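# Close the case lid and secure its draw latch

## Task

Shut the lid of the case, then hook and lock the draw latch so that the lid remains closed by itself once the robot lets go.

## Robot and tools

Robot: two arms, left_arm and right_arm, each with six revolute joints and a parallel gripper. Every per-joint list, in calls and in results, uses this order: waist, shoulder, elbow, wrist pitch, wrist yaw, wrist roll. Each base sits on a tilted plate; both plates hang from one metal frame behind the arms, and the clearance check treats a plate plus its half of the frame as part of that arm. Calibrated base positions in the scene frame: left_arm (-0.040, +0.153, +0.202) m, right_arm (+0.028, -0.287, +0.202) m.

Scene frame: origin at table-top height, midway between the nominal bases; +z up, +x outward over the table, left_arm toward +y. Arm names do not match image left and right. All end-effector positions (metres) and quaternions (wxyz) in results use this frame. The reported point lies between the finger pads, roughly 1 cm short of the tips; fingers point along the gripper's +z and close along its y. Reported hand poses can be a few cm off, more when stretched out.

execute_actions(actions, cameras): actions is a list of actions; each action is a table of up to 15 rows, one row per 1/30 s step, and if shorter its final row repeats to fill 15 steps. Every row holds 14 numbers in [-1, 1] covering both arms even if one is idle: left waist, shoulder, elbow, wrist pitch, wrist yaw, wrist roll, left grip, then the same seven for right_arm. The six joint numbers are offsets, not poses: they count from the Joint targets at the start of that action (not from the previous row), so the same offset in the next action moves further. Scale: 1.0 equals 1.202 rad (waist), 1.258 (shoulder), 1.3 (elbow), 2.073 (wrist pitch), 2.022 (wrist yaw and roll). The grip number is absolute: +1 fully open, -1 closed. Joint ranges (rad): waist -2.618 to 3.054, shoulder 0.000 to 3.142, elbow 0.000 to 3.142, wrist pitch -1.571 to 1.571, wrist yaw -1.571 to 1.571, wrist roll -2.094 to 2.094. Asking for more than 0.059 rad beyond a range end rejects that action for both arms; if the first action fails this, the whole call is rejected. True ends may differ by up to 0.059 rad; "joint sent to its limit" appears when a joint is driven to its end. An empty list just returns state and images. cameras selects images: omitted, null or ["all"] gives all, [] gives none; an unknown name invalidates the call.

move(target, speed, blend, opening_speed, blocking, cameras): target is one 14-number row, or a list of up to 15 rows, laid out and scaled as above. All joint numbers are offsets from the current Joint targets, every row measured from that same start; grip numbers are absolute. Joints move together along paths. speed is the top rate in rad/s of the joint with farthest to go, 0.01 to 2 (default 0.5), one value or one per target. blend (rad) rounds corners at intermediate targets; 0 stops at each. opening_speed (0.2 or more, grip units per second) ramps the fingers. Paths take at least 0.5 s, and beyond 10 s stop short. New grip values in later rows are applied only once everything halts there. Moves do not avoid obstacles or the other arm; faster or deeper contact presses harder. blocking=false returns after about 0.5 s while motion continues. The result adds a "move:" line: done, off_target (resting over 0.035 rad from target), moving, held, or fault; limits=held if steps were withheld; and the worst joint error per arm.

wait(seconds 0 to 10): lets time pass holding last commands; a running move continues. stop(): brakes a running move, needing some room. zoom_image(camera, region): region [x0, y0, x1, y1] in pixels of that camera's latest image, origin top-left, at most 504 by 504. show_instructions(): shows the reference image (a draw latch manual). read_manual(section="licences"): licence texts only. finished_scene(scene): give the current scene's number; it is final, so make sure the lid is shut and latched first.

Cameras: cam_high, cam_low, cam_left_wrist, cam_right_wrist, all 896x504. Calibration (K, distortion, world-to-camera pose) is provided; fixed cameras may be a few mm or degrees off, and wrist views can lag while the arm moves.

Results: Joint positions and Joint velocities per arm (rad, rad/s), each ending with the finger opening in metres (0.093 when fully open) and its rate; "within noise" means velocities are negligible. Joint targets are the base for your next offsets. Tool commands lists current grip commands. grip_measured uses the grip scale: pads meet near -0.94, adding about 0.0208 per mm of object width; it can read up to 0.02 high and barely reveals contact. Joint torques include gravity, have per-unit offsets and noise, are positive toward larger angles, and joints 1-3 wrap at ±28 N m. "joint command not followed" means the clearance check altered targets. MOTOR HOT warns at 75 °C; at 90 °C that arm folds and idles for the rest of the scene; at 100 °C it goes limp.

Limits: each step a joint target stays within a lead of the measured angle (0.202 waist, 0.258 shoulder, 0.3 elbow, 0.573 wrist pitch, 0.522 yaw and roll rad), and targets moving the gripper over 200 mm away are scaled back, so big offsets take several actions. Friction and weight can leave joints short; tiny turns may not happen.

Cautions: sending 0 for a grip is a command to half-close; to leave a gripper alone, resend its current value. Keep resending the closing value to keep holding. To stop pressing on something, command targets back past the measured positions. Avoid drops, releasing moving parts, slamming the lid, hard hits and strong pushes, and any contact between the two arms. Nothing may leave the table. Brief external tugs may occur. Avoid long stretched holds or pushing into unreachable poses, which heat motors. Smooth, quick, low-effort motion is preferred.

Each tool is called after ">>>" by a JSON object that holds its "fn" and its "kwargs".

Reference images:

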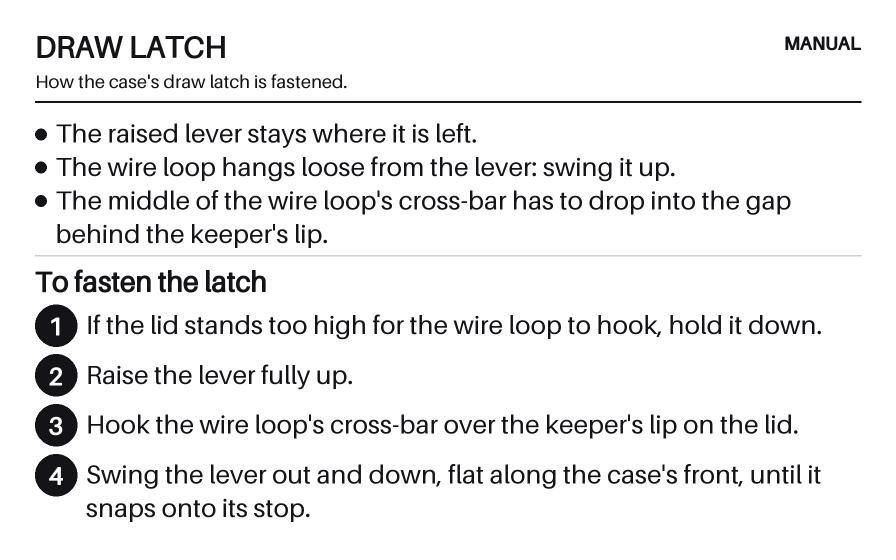

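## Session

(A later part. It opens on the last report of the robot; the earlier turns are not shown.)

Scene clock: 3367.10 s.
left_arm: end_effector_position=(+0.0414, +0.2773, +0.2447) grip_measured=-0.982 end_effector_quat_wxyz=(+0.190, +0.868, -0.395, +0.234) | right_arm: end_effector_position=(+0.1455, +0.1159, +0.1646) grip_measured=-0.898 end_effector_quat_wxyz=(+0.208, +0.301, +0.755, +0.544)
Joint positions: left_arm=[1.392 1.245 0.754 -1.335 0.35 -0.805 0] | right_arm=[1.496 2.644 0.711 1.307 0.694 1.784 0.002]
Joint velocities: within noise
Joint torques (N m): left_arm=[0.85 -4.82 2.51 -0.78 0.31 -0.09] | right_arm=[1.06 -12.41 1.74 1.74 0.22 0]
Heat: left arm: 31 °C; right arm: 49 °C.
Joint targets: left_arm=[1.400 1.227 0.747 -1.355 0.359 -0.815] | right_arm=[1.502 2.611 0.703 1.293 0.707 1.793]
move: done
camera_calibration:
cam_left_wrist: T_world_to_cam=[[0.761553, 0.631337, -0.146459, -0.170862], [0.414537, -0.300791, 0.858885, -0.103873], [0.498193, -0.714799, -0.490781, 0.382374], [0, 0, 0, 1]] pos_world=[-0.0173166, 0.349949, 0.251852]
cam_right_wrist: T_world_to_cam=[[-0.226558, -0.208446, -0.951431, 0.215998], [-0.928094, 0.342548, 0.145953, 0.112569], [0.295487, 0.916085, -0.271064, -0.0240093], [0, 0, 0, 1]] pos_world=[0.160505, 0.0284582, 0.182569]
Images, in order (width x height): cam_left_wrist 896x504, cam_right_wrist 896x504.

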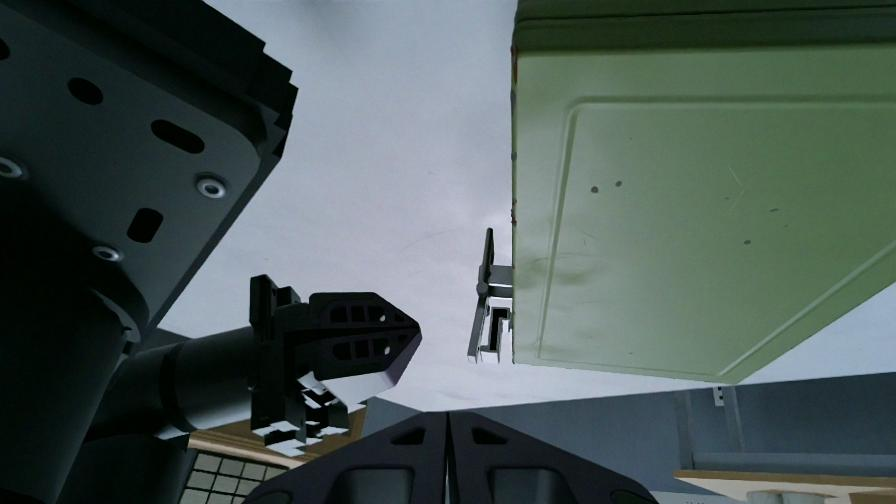

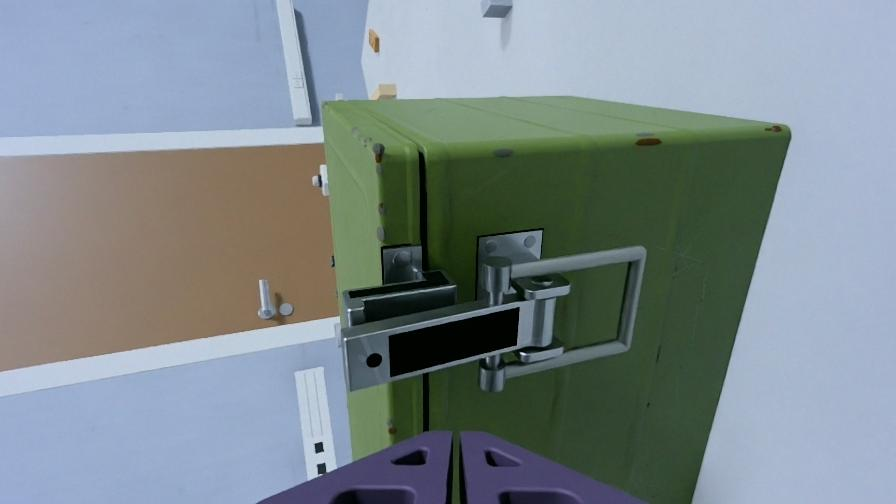

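>>> {"fn": "move", "kwargs": {"target": [[0,0,0,0,0,0,-1,-0.0549,0.2409,0.1531,0.0540,-0.0415,-0.0252,-0.74],[0,0,0,0,0,0,-1,-0.089,0.2607,0.1885,0.0516,-0.0589,-0.0396,-0.74],[0,0,0,0,0,0,-1,-0.0998,0.2734,0.1931,0.0516,-0.0643,-0.0435,-0.74],[0,0,0,0,0,0,-1,-0.1106,0.2734,0.2115,0.0516,-0.0692,-0.0475,-0.74]], "speed": [0.3,0.15,0.1,0.1], "cameras": ["cam_left_wrist","cam_right_wrist"]}}

>>> {"fn": "zoom_image", "kwargs": {"camera": "cam_left_wrist", "region": [450, 220, 520, 300]}}

>>> {"fn": "zoom_image", "kwargs": {"camera": "cam_right_wrist", "region": [300, 260, 600, 504]}}

Scene clock: 3381.17 s.
left_arm: end_effector_position=(+0.0414, +0.2773, +0.2447) grip_measured=-0.982 end_effector_quat_wxyz=(+0.190, +0.868, -0.395, +0.234) | right_arm: end_effector_position=(+0.1746, +0.1452, +0.0937) grip_measured=-0.741 end_effector_quat_wxyz=(+0.203, +0.297, +0.763, +0.536)
Joint positions: left_arm=[1.392 1.245 0.754 -1.335 0.35 -0.805 0] | right_arm=[1.379 2.944 0.959 1.384 0.585 1.706 0.01]
Joint velocities: within noise
Joint torques (N m): left_arm=[0.85 -4.88 2.55 -0.78 0.32 -0.1] | right_arm=[-0.02 -9.51 3.67 2.03 -0.16 -0.18]
Heat: left arm: 31 °C; right arm: 51 °C.
Joint targets: left_arm=[1.400 1.227 0.747 -1.355 0.359 -0.815] | right_arm=[1.370 2.955 0.978 1.400 0.567 1.697]
move: done
camera_calibration:
cam_left_wrist: T_world_to_cam=[[0.761553, 0.631337, -0.146459, -0.170862], [0.414537, -0.300791, 0.858885, -0.103873], [0.498193, -0.714799, -0.490781, 0.382374], [0, 0, 0, 1]] pos_world=[-0.0173166, 0.349949, 0.251852]
cam_right_wrist: T_world_to_cam=[[-0.234159, -0.229812, -0.944646, 0.16511], [-0.930633, 0.334062, 0.149416, 0.141259], [0.281233, 0.914106, -0.292094, -0.0739824], [0, 0, 0, 1]] pos_world=[0.190928, 0.0583828, 0.113254]
Images, in order (width x height): cam_left_wrist 896x504, cam_right_wrist 896x504.

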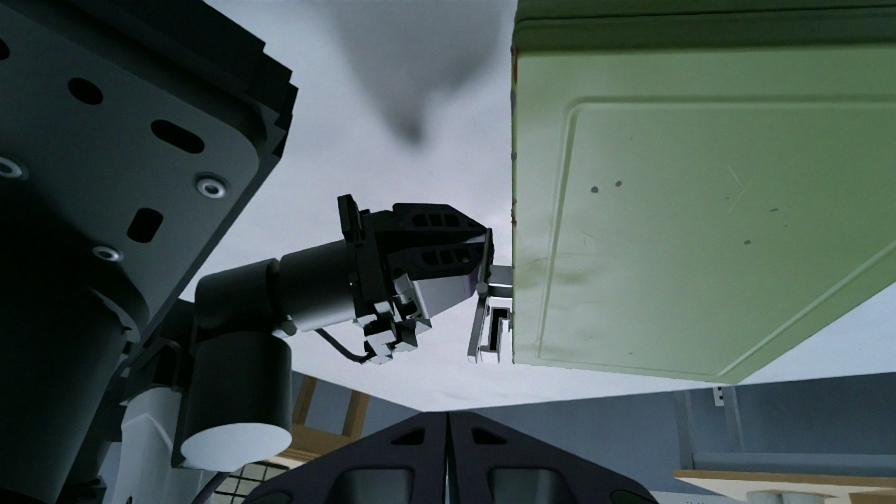

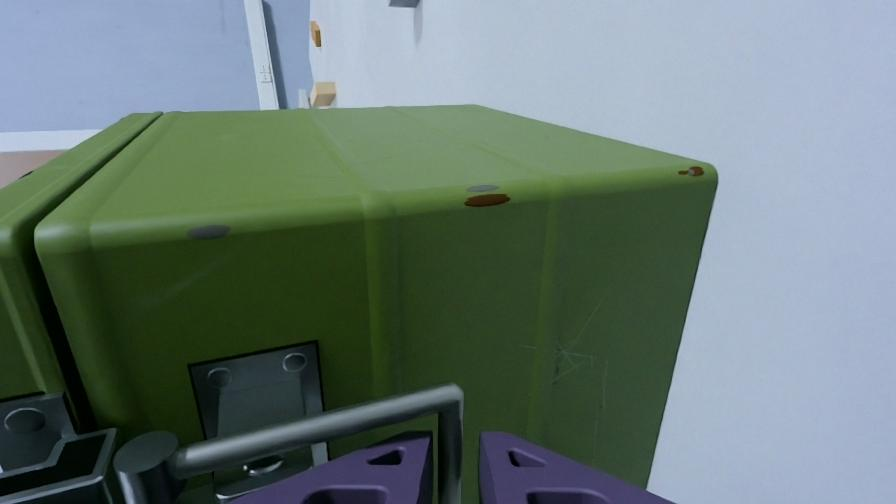

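Scaled by 6.300 from the camera's 896x504 image, which has a finer 1280x720 frame.

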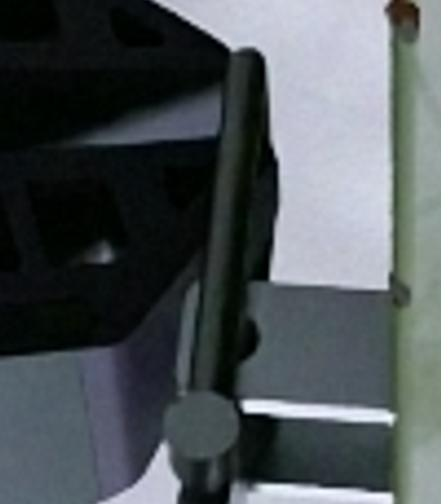

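Scaled by 1.680 from the camera's 896x504 image, which has a finer 1280x720 frame.

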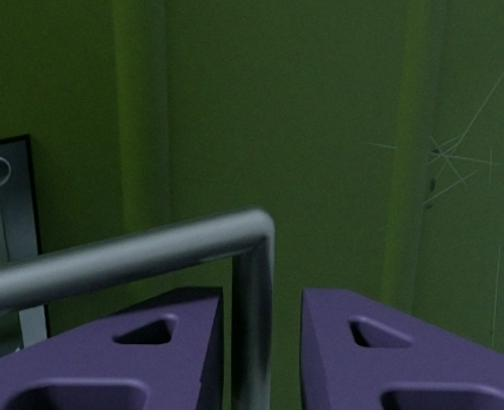

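>>> {"fn": "move", "kwargs": {"target": [[0,0,0,0,0,0,-1,-0.0035,0.003,0.0062,0,-0.002,-0.001,-0.74],[0,0,0,0,0,0,-1,-0.0035,0.003,0.0062,0,-0.002,-0.001,-0.93]], "opening_speed": 0.3, "speed": 0.1, "cameras": ["cam_left_wrist","cam_right_wrist"]}}

>>> {"fn": "zoom_image", "kwargs": {"camera": "cam_left_wrist", "region": [450, 220, 520, 300]}}

>>> {"fn": "zoom_image", "kwargs": {"camera": "cam_right_wrist", "region": [300, 260, 600, 504]}}

Scene clock: 3395.83 s.
left_arm: end_effector_position=(+0.0414, +0.2773, +0.2447) grip_measured=-0.982 end_effector_quat_wxyz=(+0.190, +0.868, -0.395, +0.234) | right_arm: end_effector_position=(+0.1755, +0.1465, +0.0945) grip_measured=-0.919 end_effector_quat_wxyz=(+0.202, +0.297, +0.762, +0.539)
Joint positions: left_arm=[1.392 1.245 0.754 -1.335 0.35 -0.805 0] | right_arm=[1.376 2.947 0.963 1.392 0.581 1.704 0.001]
Joint velocities: within noise
Joint torques (N m): left_arm=[0.83 -4.85 2.52 -0.77 0.32 -0.11] | right_arm=[-0.1 -9.48 3.9 1.99 -0.13 -0.19]
Heat: left arm: 31 °C; right arm: 50 °C.
Joint targets: left_arm=[1.400 1.227 0.747 -1.355 0.359 -0.815] | right_arm=[1.365 2.959 0.986 1.400 0.563 1.695]
move: done
camera_calibration:
cam_left_wrist: T_world_to_cam=[[0.761553, 0.631337, -0.146459, -0.170862], [0.414537, -0.300791, 0.858885, -0.103873], [0.498193, -0.714799, -0.490781, 0.382374], [0, 0, 0, 1]] pos_world=[-0.0173166, 0.349949, 0.251852]
cam_right_wrist: T_world_to_cam=[[-0.233326, -0.2232, -0.946436, 0.165334], [-0.931056, 0.332064, 0.151222, 0.141798], [0.280525, 0.916469, -0.285291, -0.0760195], [0, 0, 0, 1]] pos_world=[0.191924, 0.0594859, 0.113347]
Images, in order (width x height): cam_left_wrist 896x504, cam_right_wrist 896x504.

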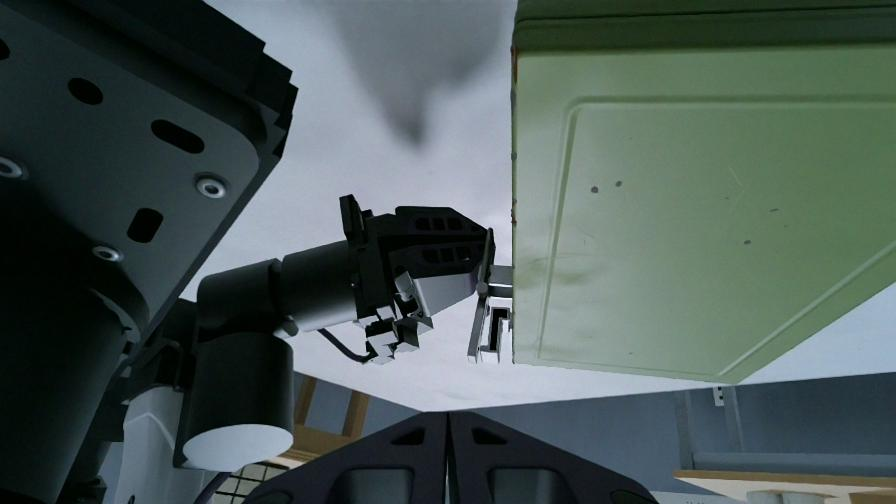

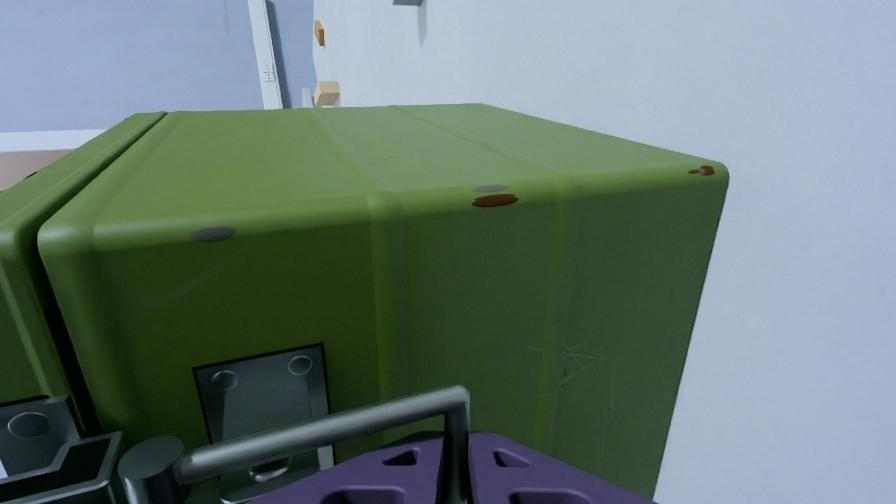

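Scaled by 6.300 from the camera's 896x504 image, which has a finer 1280x720 frame.

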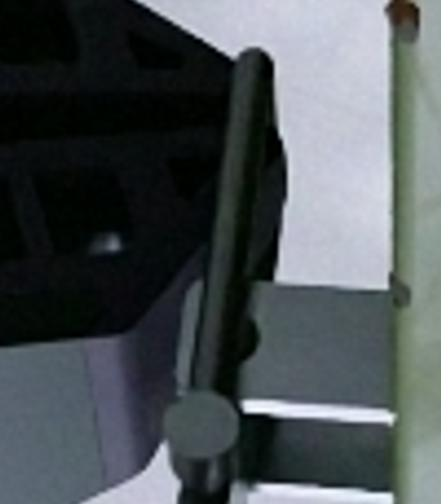

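Scaled by 1.680 from the camera's 896x504 image, which has a finer 1280x720 frame.

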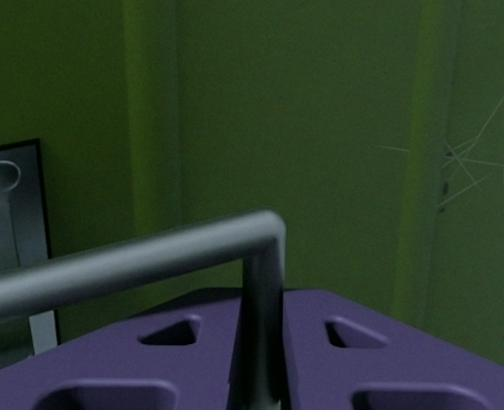

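>>> {"fn": "move", "kwargs": {"target": [[0,0,0,0,0,0,-1,0.0108,-0.0429,-0.02,0.0087,0.0138,0.0069,-0.93],[0,0,0,0,0,0,-1,0.0599,-0.0739,-0.0877,0.0150,0.0420,0.0252,-0.93],[0,0,0,0,0,0,-1,0.094,-0.1328,-0.1508,0.0150,0.0618,0.0391,-0.93]], "speed": 0.12, "cameras": ["cam_left_wrist"]}}

>>> {"fn": "zoom_image", "kwargs": {"camera": "cam_left_wrist", "region": [380, 180, 560, 380]}}

Scene clock: 3410.00 s.
left_arm: end_effector_position=(+0.0414, +0.2773, +0.2447) grip_measured=-0.982 end_effector_quat_wxyz=(+0.190, +0.868, -0.395, +0.234) | right_arm: end_effector_position=(+0.1473, +0.1163, +0.1142) grip_measured=-0.920 end_effector_quat_wxyz=(+0.206, +0.296, +0.767, +0.531)
Joint positions: left_arm=[1.392 1.245 0.754 -1.335 0.35 -0.805 0] | right_arm=[1.472 2.84 0.791 1.396 0.664 1.77 0.001]
Joint velocities: within noise
Joint torques (N m): left_arm=[0.85 -4.82 2.54 -0.77 0.31 -0.09] | right_arm=[1.1 -14.24 1.36 2.18 0.32 0]
Heat: left arm: 31 °C; right arm: 50 °C.
Joint targets: left_arm=[1.400 1.227 0.747 -1.355 0.359 -0.815] | right_arm=[1.479 2.792 0.790 1.431 0.688 1.774]
move: off_target (right_arm); right_arm: the shoulder is farthest, 0.048 rad from its target
camera_calibration:
cam_left_wrist: T_world_to_cam=[[0.761553, 0.631337, -0.146459, -0.170862], [0.414537, -0.300791, 0.858885, -0.103873], [0.498193, -0.714799, -0.490781, 0.382374], [0, 0, 0, 1]] pos_world=[-0.0173166, 0.349949, 0.251852]
Images, in order (width x height): cam_left_wrist 896x504.

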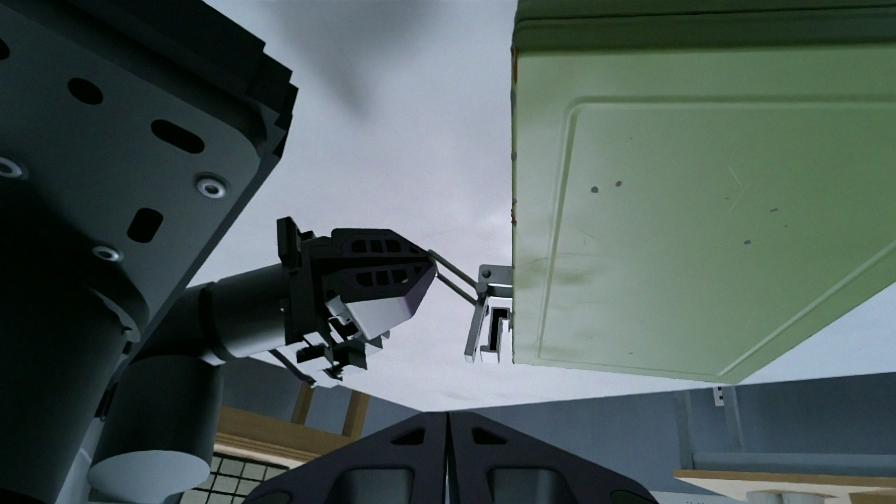

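Scaled by 2.520 from the camera's 896x504 image, which has a finer 1280x720 frame.

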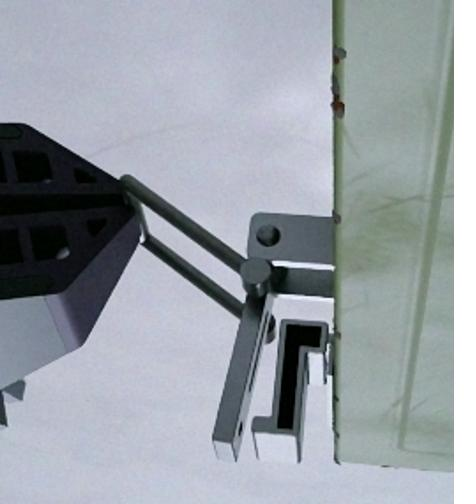

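>>> {"fn": "move", "kwargs": {"target": [[0,0,0,0,0,0,-1,0.015,-0.0874,-0.0508,-0.042,0.0074,0.0079,-0.93],[0,0,0,0,0,0,-1,0.0133,-0.1439,-0.06,-0.0666,0.0064,0.0069,-0.93]], "speed": 0.12, "cameras": ["cam_left_wrist","cam_right_wrist"]}}

>>> {"fn": "zoom_image", "kwargs": {"camera": "cam_left_wrist", "region": [380, 180, 560, 380]}}

>>> {"fn": "zoom_image", "kwargs": {"camera": "cam_right_wrist", "region": [300, 260, 600, 504]}}

Scene clock: 3423.63 s.
left_arm: end_effector_position=(+0.0414, +0.2773, +0.2447) grip_measured=-0.982 end_effector_quat_wxyz=(+0.190, +0.868, -0.395, +0.234) | right_arm: end_effector_position=(+0.1446, +0.1193, +0.1663) grip_measured=-0.928 end_effector_quat_wxyz=(+0.203, +0.301, +0.754, +0.548)
Joint positions: left_arm=[1.392 1.245 0.754 -1.335 0.35 -0.805 0] | right_arm=[1.496 2.644 0.719 1.307 0.688 1.786 0.001]
Joint velocities: within noise
Joint torques (N m): left_arm=[0.84 -4.81 2.51 -0.79 0.31 -0.1] | right_arm=[0.32 -12.34 1.87 1.82 0.21 -0.07]
Heat: left arm: 31 °C; right arm: 55 °C.
Joint targets: left_arm=[1.400 1.227 0.747 -1.355 0.359 -0.815] | right_arm=[1.494 2.611 0.712 1.293 0.701 1.788]
move: done
camera_calibration:
cam_left_wrist: T_world_to_cam=[[0.761553, 0.631337, -0.146459, -0.170862], [0.414537, -0.300791, 0.858885, -0.103873], [0.498193, -0.714799, -0.490781, 0.382374], [0, 0, 0, 1]] pos_world=[-0.0173166, 0.349949, 0.251852]
cam_right_wrist: T_world_to_cam=[[-0.228442, -0.200079, -0.952776, 0.217648], [-0.929422, 0.336144, 0.152254, 0.110228], [0.289807, 0.920313, -0.262748, -0.0274955], [0, 0, 0, 1]] pos_world=[0.160137, 0.0317987, 0.183362]
Images, in order (width x height): cam_left_wrist 896x504, cam_right_wrist 896x504.

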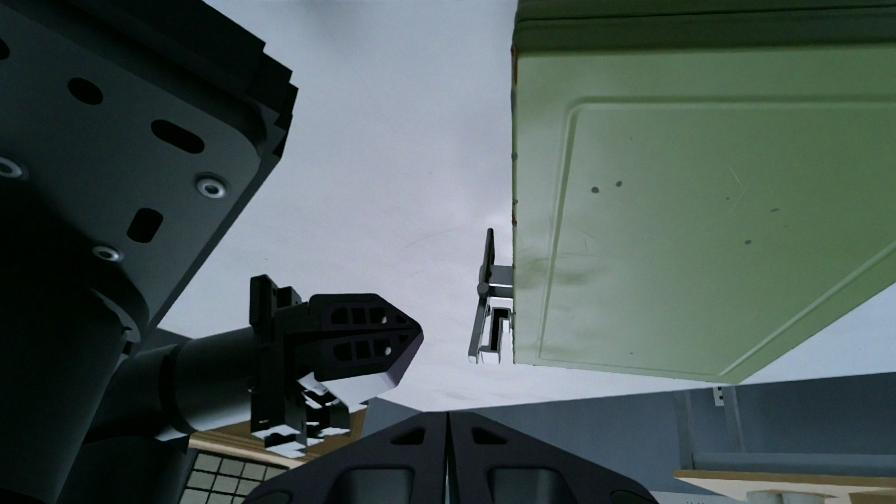

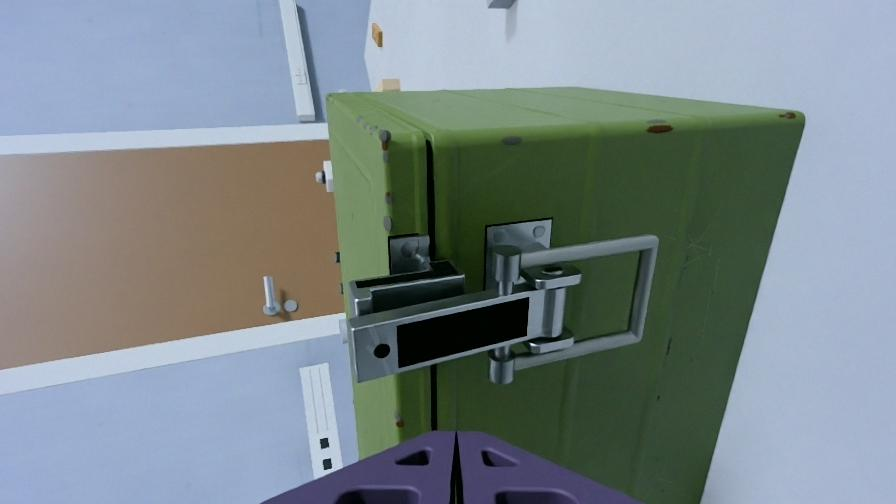

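Scaled by 2.520 from the camera's 896x504 image, which has a finer 1280x720 frame.

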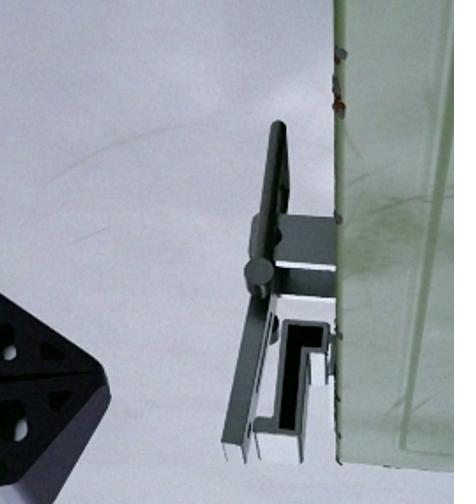

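Scaled by 1.680 from the camera's 896x504 image, which has a finer 1280x720 frame.

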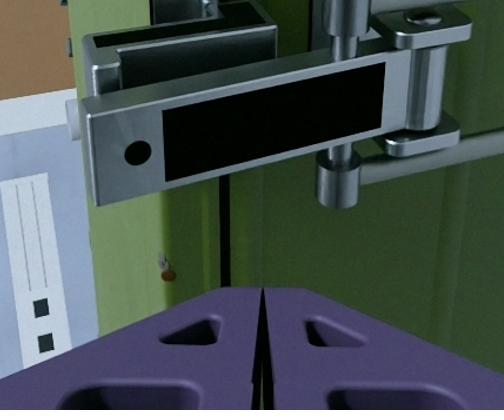

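>>> {"fn": "move", "kwargs": {"target": [[0,0,0,0,0,0,-1,-0.0483,0.2409,0.1462,0.0540,-0.0386,-0.0227,-0.74],[0,0,0,0,0,0,-1,-0.0824,0.2607,0.1815,0.0516,-0.0559,-0.0371,-0.74],[0,0,0,0,0,0,-1,-0.0932,0.2734,0.1862,0.0516,-0.0613,-0.0410,-0.74],[0,0,0,0,0,0,-1,-0.1057,0.2742,0.2062,0.0526,-0.0673,-0.0455,-0.74]], "speed": [0.3,0.15,0.1,0.1], "cameras": ["cam_left_wrist","cam_right_wrist"]}}

>>> {"fn": "zoom_image", "kwargs": {"camera": "cam_left_wrist", "region": [450, 220, 520, 300]}}

>>> {"fn": "zoom_image", "kwargs": {"camera": "cam_right_wrist", "region": [300, 260, 600, 504]}}

Scene clock: 3436.70 s.
left_arm: end_effector_position=(+0.0414, +0.2773, +0.2447) grip_measured=-0.982 end_effector_quat_wxyz=(+0.190, +0.868, -0.395, +0.234) | right_arm: end_effector_position=(+0.1751, +0.1455, +0.0936) grip_measured=-0.741 end_effector_quat_wxyz=(+0.203, +0.297, +0.763, +0.536)
Joint positions: left_arm=[1.392 1.245 0.754 -1.335 0.35 -0.805 0] | right_arm=[1.377 2.945 0.96 1.384 0.583 1.705 0.01]
Joint velocities: within noise
Joint torques (N m): left_arm=[0.88 -4.82 2.54 -0.78 0.31 -0.1] | right_arm=[-0.1 -9.57 3.59 2.08 -0.17 -0.19]
Heat: left arm: 31 °C; right arm: 55 °C.
Joint targets: left_arm=[1.400 1.227 0.747 -1.355 0.359 -0.815] | right_arm=[1.367 2.956 0.980 1.402 0.565 1.696]
move: done
camera_calibration:
cam_left_wrist: T_world_to_cam=[[0.761553, 0.631337, -0.146459, -0.170862], [0.414537, -0.300791, 0.858885, -0.103873], [0.498193, -0.714799, -0.490781, 0.382374], [0, 0, 0, 1]] pos_world=[-0.0173166, 0.349949, 0.251852]
cam_right_wrist: T_world_to_cam=[[-0.234336, -0.229729, -0.944622, 0.165145], [-0.930787, 0.333457, 0.149808, 0.141728], [0.280576, 0.914347, -0.29197, -0.0743739], [0, 0, 0, 1]] pos_world=[0.191486, 0.0586821, 0.113053]
Images, in order (width x height): cam_left_wrist 896x504, cam_right_wrist 896x504.

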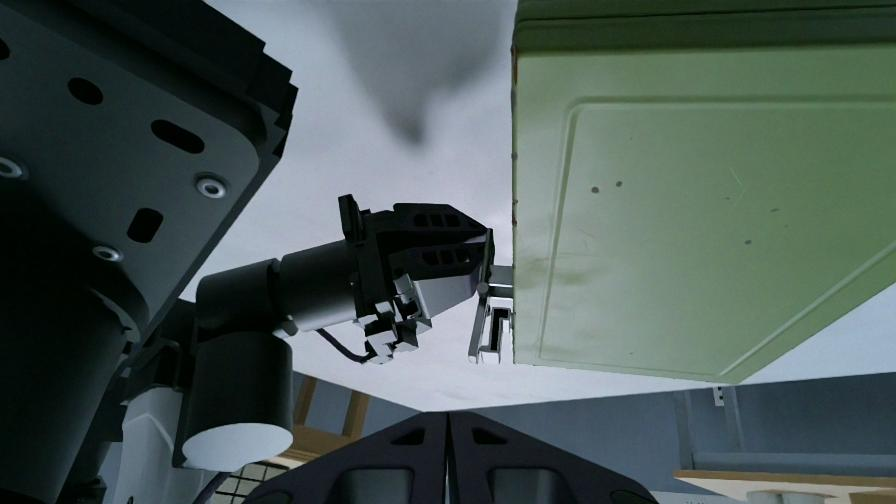

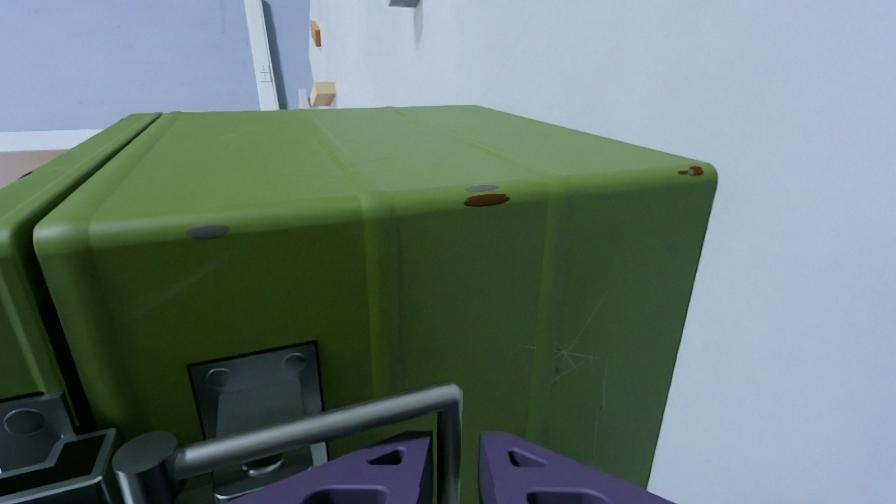

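Scaled by 6.300 from the camera's 896x504 image, which has a finer 1280x720 frame.

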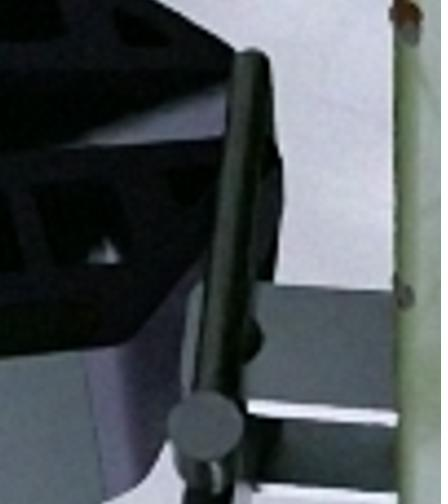

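Scaled by 1.680 from the camera's 896x504 image, which has a finer 1280x720 frame.

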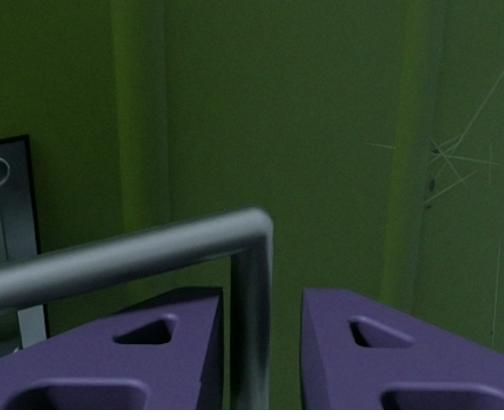

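>>> {"fn": "move", "kwargs": {"target": [[0,0,0,0,0,0,-1,-0.002,0,0.004,0,-0.001,0,-0.74],[0,0,0,0,0,0,-1,-0.002,0,0.004,0,-0.001,0,-0.88]], "opening_speed": 0.2, "speed": 0.1, "cameras": []}}

Scene clock: 3445.20 s.
left_arm: end_effector_position=(+0.0414, +0.2773, +0.2447) grip_measured=-0.982 end_effector_quat_wxyz=(+0.190, +0.868, -0.395, +0.234) | right_arm: end_effector_position=(+0.1757, +0.1468, +0.0946) grip_measured=-0.874 end_effector_quat_wxyz=(+0.201, +0.297, +0.762, +0.539)
Joint positions: left_arm=[1.392 1.245 0.754 -1.335 0.35 -0.805 0] | right_arm=[1.375 2.945 0.963 1.387 0.579 1.704 0.003]
Joint velocities: within noise
Joint torques (N m): left_arm=[0.85 -4.85 2.54 -0.78 0.32 -0.09] | right_arm=[-0.09 -9.58 3.73 2.1 -0.12 -0.15]
Heat: left arm: 31 °C; right arm: 53 °C.
Joint targets: left_arm=[1.400 1.227 0.747 -1.355 0.359 -0.815] | right_arm=[1.365 2.956 0.986 1.402 0.563 1.696]
move: done
No camera images: "cameras" was empty.

>>> {"fn": "move", "kwargs": {"target": [[0,0,0,0,0,0,-1,0.0108,-0.0405,-0.0185,0.0087,0.0138,0.0064,-0.88],[0,0,0,0,0,0,-1,0.0599,-0.0715,-0.0877,0.0140,0.0425,0.0247,-0.88],[0,0,0,0,0,0,-1,0.0957,-0.1304,-0.1538,0.0140,0.0628,0.0391,-0.88]], "speed": 0.12, "cameras": ["cam_left_wrist"]}}

>>> {"fn": "zoom_image", "kwargs": {"camera": "cam_left_wrist", "region": [380, 180, 560, 380]}}

Scene clock: 3453.47 s.
left_arm: end_effector_position=(+0.0414, +0.2773, +0.2447) grip_measured=-0.982 end_effector_quat_wxyz=(+0.190, +0.868, -0.395, +0.234) | right_arm: end_effector_position=(+0.1470, +0.1160, +0.1160) grip_measured=-0.874 end_effector_quat_wxyz=(+0.207, +0.296, +0.766, +0.532)
Joint positions: left_arm=[1.392 1.245 0.754 -1.335 0.35 -0.805 0] | right_arm=[1.474 2.836 0.787 1.399 0.668 1.77 0.003]
Joint velocities: within noise
Joint torques (N m): left_arm=[0.87 -4.78 2.52 -0.78 0.32 -0.1] | right_arm=[0.95 -13.59 1.37 2.15 0.26 -0.05]
Heat: left arm: 31 °C; right arm: 53 °C.
Joint targets: left_arm=[1.400 1.227 0.747 -1.355 0.359 -0.815] | right_arm=[1.480 2.792 0.786 1.431 0.690 1.775]
move: off_target (right_arm); right_arm: the shoulder is farthest, 0.044 rad from its target
camera_calibration:
cam_left_wrist: T_world_to_cam=[[0.761553, 0.631337, -0.146459, -0.170862], [0.414537, -0.300791, 0.858885, -0.103873], [0.498193, -0.714799, -0.490781, 0.382374], [0, 0, 0, 1]] pos_world=[-0.0173166, 0.349949, 0.251852]
Images, in order (width x height): cam_left_wrist 896x504.

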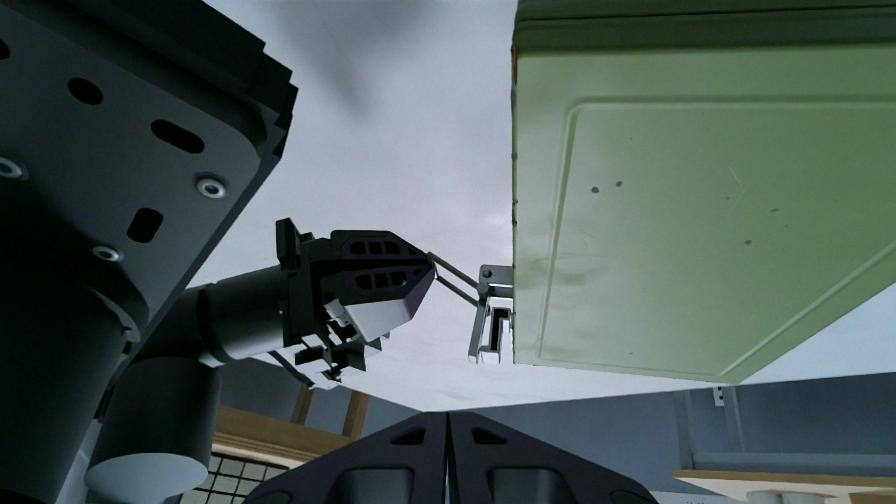

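Scaled by 2.520 from the camera's 896x504 image, which has a finer 1280x720 frame.

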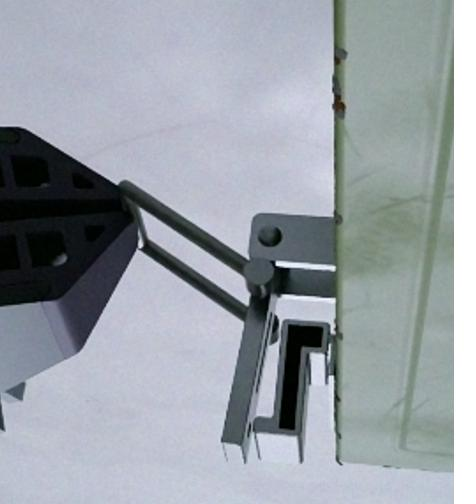

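>>> {"fn": "move", "kwargs": {"target": [0,0,0,0,0,0,-1,0.0166,-0.0874,-0.047,-0.042,0.0074,0.0084,-0.88], "speed": 0.08, "cameras": ["cam_left_wrist"]}}

>>> {"fn": "zoom_image", "kwargs": {"camera": "cam_left_wrist", "region": [380, 180, 560, 380]}}

Scene clock: 3460.40 s.
left_arm: end_effector_position=(+0.0414, +0.2773, +0.2447) grip_measured=-0.982 end_effector_quat_wxyz=(+0.190, +0.868, -0.395, +0.234) | right_arm: end_effector_position=(+0.1418, +0.1102, +0.1389) grip_measured=-0.875 end_effector_quat_wxyz=(+0.208, +0.294, +0.768, +0.530)
Joint positions: left_arm=[1.392 1.245 0.754 -1.335 0.35 -0.805 0] | right_arm=[1.498 2.724 0.722 1.334 0.686 1.787 0.003]
Joint velocities: within noise
Joint torques (N m): left_arm=[0.88 -4.83 2.52 -0.78 0.32 -0.11] | right_arm=[0.73 -13.16 2.03 1.97 0.27 -0.01]
Heat: left arm: 31 °C; right arm: 53 °C.
Joint targets: left_arm=[1.400 1.227 0.747 -1.355 0.359 -0.815] | right_arm=[1.500 2.682 0.724 1.344 0.704 1.792]
move: off_target (right_arm); right_arm: the shoulder is farthest, 0.042 rad from its target
camera_calibration:
cam_left_wrist: T_world_to_cam=[[0.761553, 0.631337, -0.146459, -0.170862], [0.414537, -0.300791, 0.858885, -0.103873], [0.498193, -0.714799, -0.490781, 0.382374], [0, 0, 0, 1]] pos_world=[-0.0173166, 0.349949, 0.251852]
Images, in order (width x height): cam_left_wrist 896x504.

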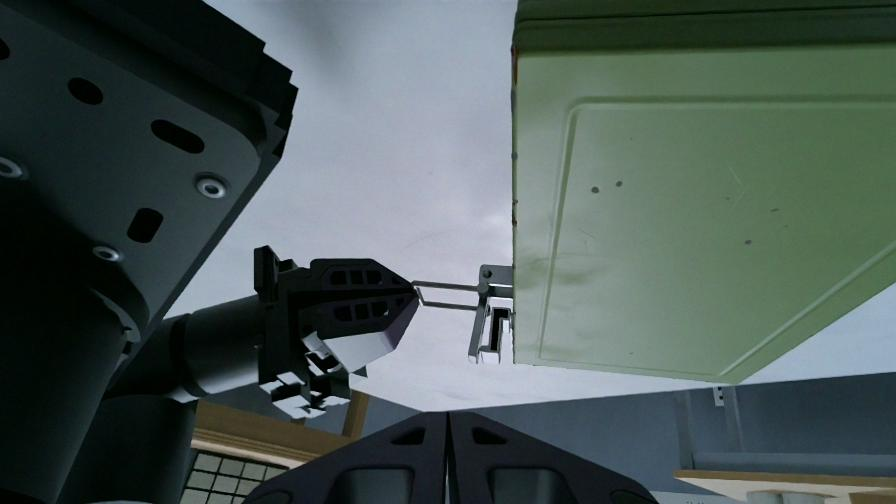

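Scaled by 2.520 from the camera's 896x504 image, which has a finer 1280x720 frame.

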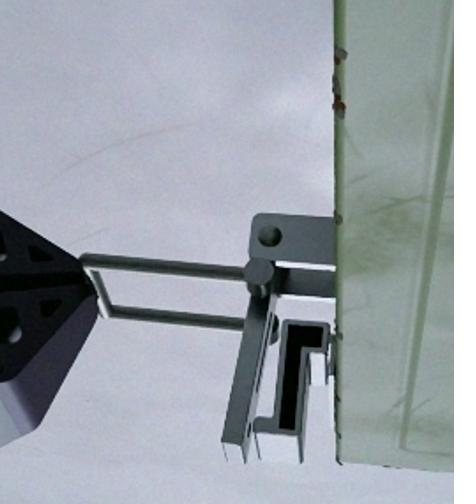

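>>> {"fn": "move", "kwargs": {"target": [0,0,0,0,0,0,-1,-0.003,-0.0509,0.002,-0.0232,-0.002,0,-0.88], "speed": 0.06, "cameras": ["cam_left_wrist","cam_right_wrist"]}}

>>> {"fn": "zoom_image", "kwargs": {"camera": "cam_left_wrist", "region": [380, 180, 560, 380]}}

>>> {"fn": "zoom_image", "kwargs": {"camera": "cam_right_wrist", "region": [300, 260, 600, 504]}}

Scene clock: 3470.60 s.
left_arm: end_effector_position=(+0.0414, +0.2773, +0.2447) grip_measured=-0.982 end_effector_quat_wxyz=(+0.190, +0.868, -0.395, +0.234) | right_arm: end_effector_position=(+0.1452, +0.1115, +0.1550) grip_measured=-0.877 end_effector_quat_wxyz=(+0.216, +0.299, +0.764, +0.529)
Joint positions: left_arm=[1.392 1.245 0.754 -1.335 0.35 -0.805 0] | right_arm=[1.499 2.655 0.713 1.275 0.707 1.788 0.003]
Joint velocities: within noise
Joint torques (N m): left_arm=[0.85 -4.83 2.51 -0.77 0.31 -0.1] | right_arm=[0.34 -12.71 3.21 2.05 0.05 0]
Heat: left arm: 31 °C; right arm: 53 °C.
Joint targets: left_arm=[1.400 1.227 0.747 -1.355 0.359 -0.815] | right_arm=[1.496 2.618 0.727 1.296 0.700 1.792]
move: off_target (right_arm); right_arm: the shoulder is farthest, 0.037 rad from its target
camera_calibration:
cam_left_wrist: T_world_to_cam=[[0.761553, 0.631337, -0.146459, -0.170862], [0.414537, -0.300791, 0.858885, -0.103873], [0.498193, -0.714799, -0.490781, 0.382374], [0, 0, 0, 1]] pos_world=[-0.0173166, 0.349949, 0.251852]
cam_right_wrist: T_world_to_cam=[[-0.226116, -0.243946, -0.94306, 0.208538], [-0.925616, 0.35544, 0.12999, 0.115903], [0.303491, 0.902304, -0.306171, -0.0166845], [0, 0, 0, 1]] pos_world=[0.159499, 0.0247299, 0.176489]
Images, in order (width x height): cam_left_wrist 896x504, cam_right_wrist 896x504.

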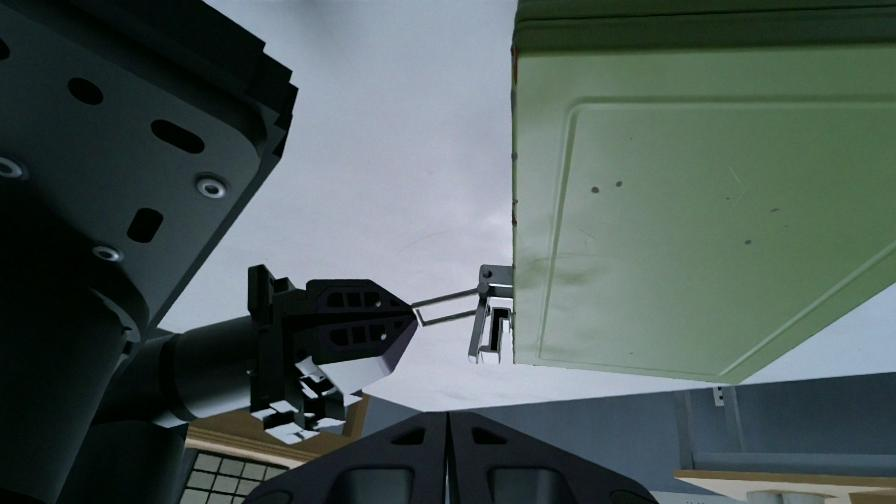

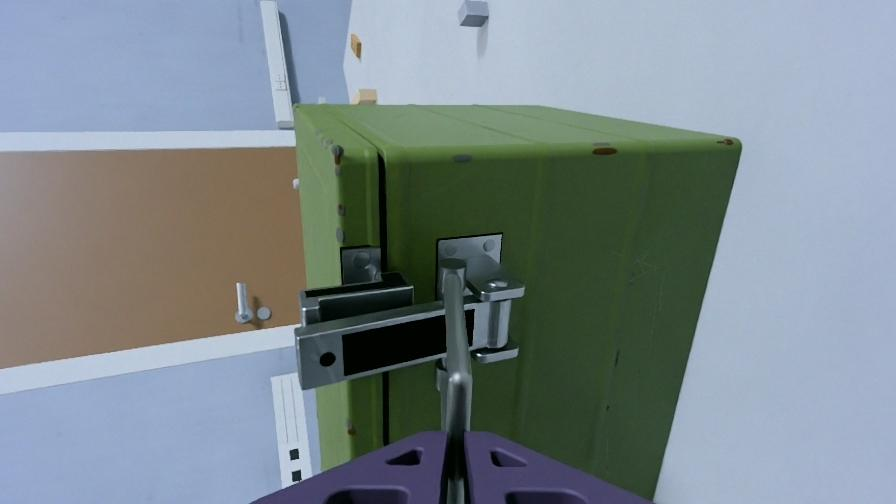

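Scaled by 2.520 from the camera's 896x504 image, which has a finer 1280x720 frame.

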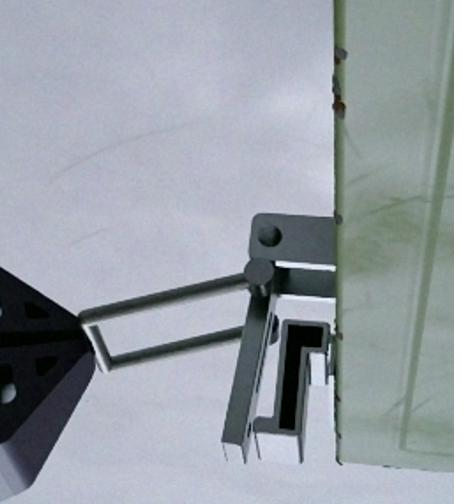

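Scaled by 1.680 from the camera's 896x504 image, which has a finer 1280x720 frame.

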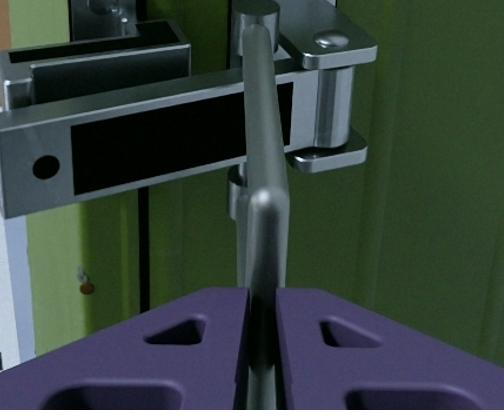

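>>> {"fn": "move", "kwargs": {"target": [[0,0,0,0,0,0,-1,-0.003,0.0374,-0.0138,0,0,0,-0.88],[0,0,0,0,0,0,-1,-0.003,0.0374,-0.0138,0,0,0,-0.78],[0,0,0,0,0,0,-1,-0.0632,0.0556,-0.0615,0.0637,-0.0366,-0.0341,-0.78]], "speed": 0.1, "opening_speed": 0.5, "cameras": ["cam_left_wrist","cam_right_wrist"]}}

>>> {"fn": "zoom_image", "kwargs": {"camera": "cam_left_wrist", "region": [380, 180, 560, 380]}}

>>> {"fn": "zoom_image", "kwargs": {"camera": "cam_right_wrist", "region": [300, 260, 600, 504]}}

Scene clock: 3497.73 s.
left_arm: end_effector_position=(+0.0414, +0.2773, +0.2447) grip_measured=-0.982 end_effector_quat_wxyz=(+0.190, +0.868, -0.395, +0.234) | right_arm: end_effector_position=(+0.1628, +0.0963, +0.1531) grip_measured=-0.781 end_effector_quat_wxyz=(+0.213, +0.299, +0.761, +0.535)
Joint positions: left_arm=[1.392 1.245 0.754 -1.335 0.35 -0.805 0] | right_arm=[1.427 2.675 0.652 1.405 0.643 1.731 0.008]
Joint velocities: within noise
Joint torques (N m): left_arm=[0.83 -4.82 2.56 -0.78 0.32 -0.1] | right_arm=[0.02 -7.91 1.18 2.07 -0.12 -0.14]
Heat: left arm: 31 °C; right arm: 56 °C.
Joint targets: left_arm=[1.400 1.227 0.747 -1.355 0.359 -0.815] | right_arm=[1.420 2.688 0.647 1.428 0.627 1.723]
move: done
camera_calibration:
cam_left_wrist: T_world_to_cam=[[0.761553, 0.631337, -0.146459, -0.170862], [0.414537, -0.300791, 0.858885, -0.103873], [0.498193, -0.714799, -0.490781, 0.382374], [0, 0, 0, 1]] pos_world=[-0.0173166, 0.349949, 0.251852]
cam_right_wrist: T_world_to_cam=[[-0.225433, -0.231625, -0.946324, 0.20622], [-0.927485, 0.348371, 0.135677, 0.137919], [0.298246, 0.908288, -0.293363, -0.0106141], [0, 0, 0, 1]] pos_world=[0.177572, 0.00935946, 0.173325]
Images, in order (width x height): cam_left_wrist 896x504, cam_right_wrist 896x504.

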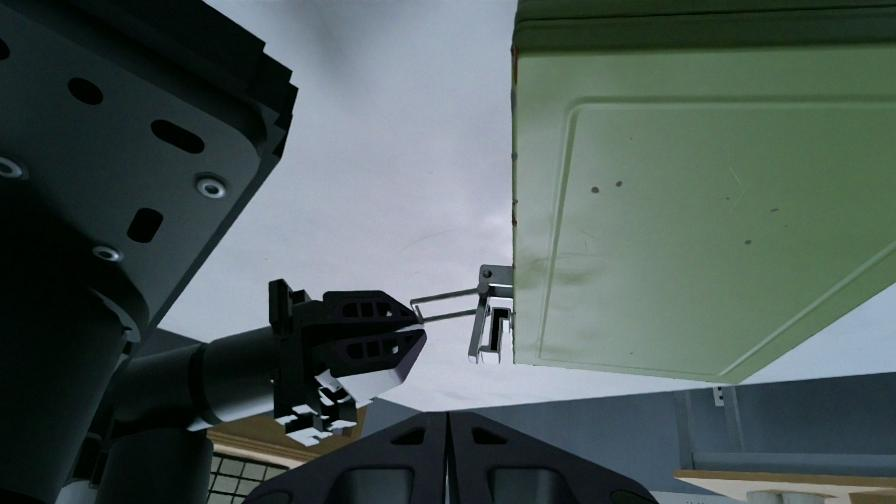

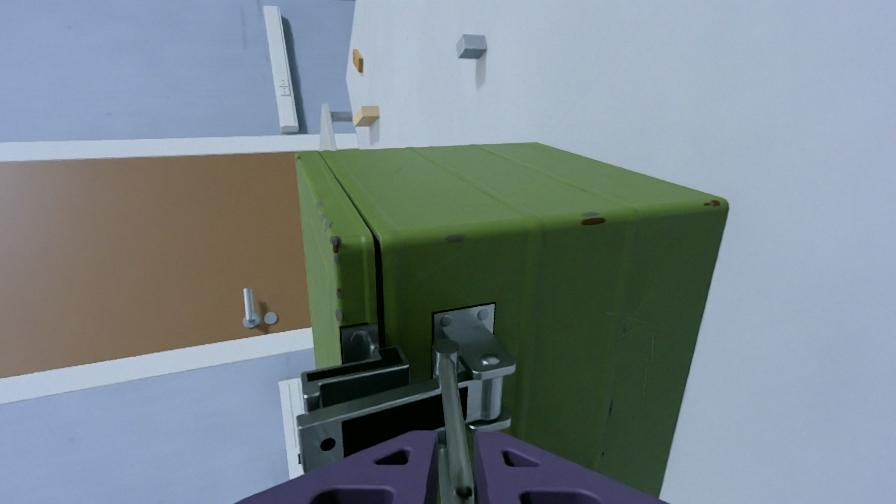

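Scaled by 2.520 from the camera's 896x504 image, which has a finer 1280x720 frame.

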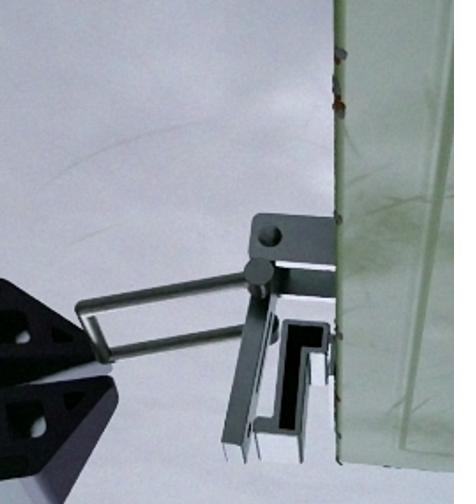

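Scaled by 1.680 from the camera's 896x504 image, which has a finer 1280x720 frame.

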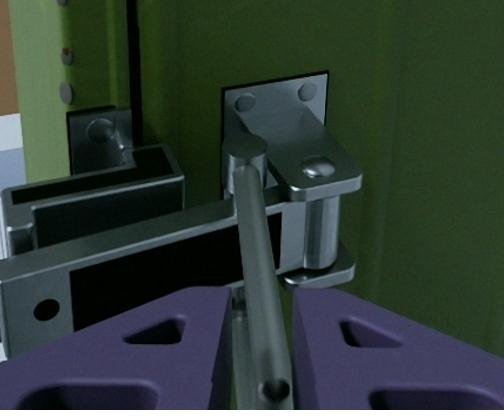

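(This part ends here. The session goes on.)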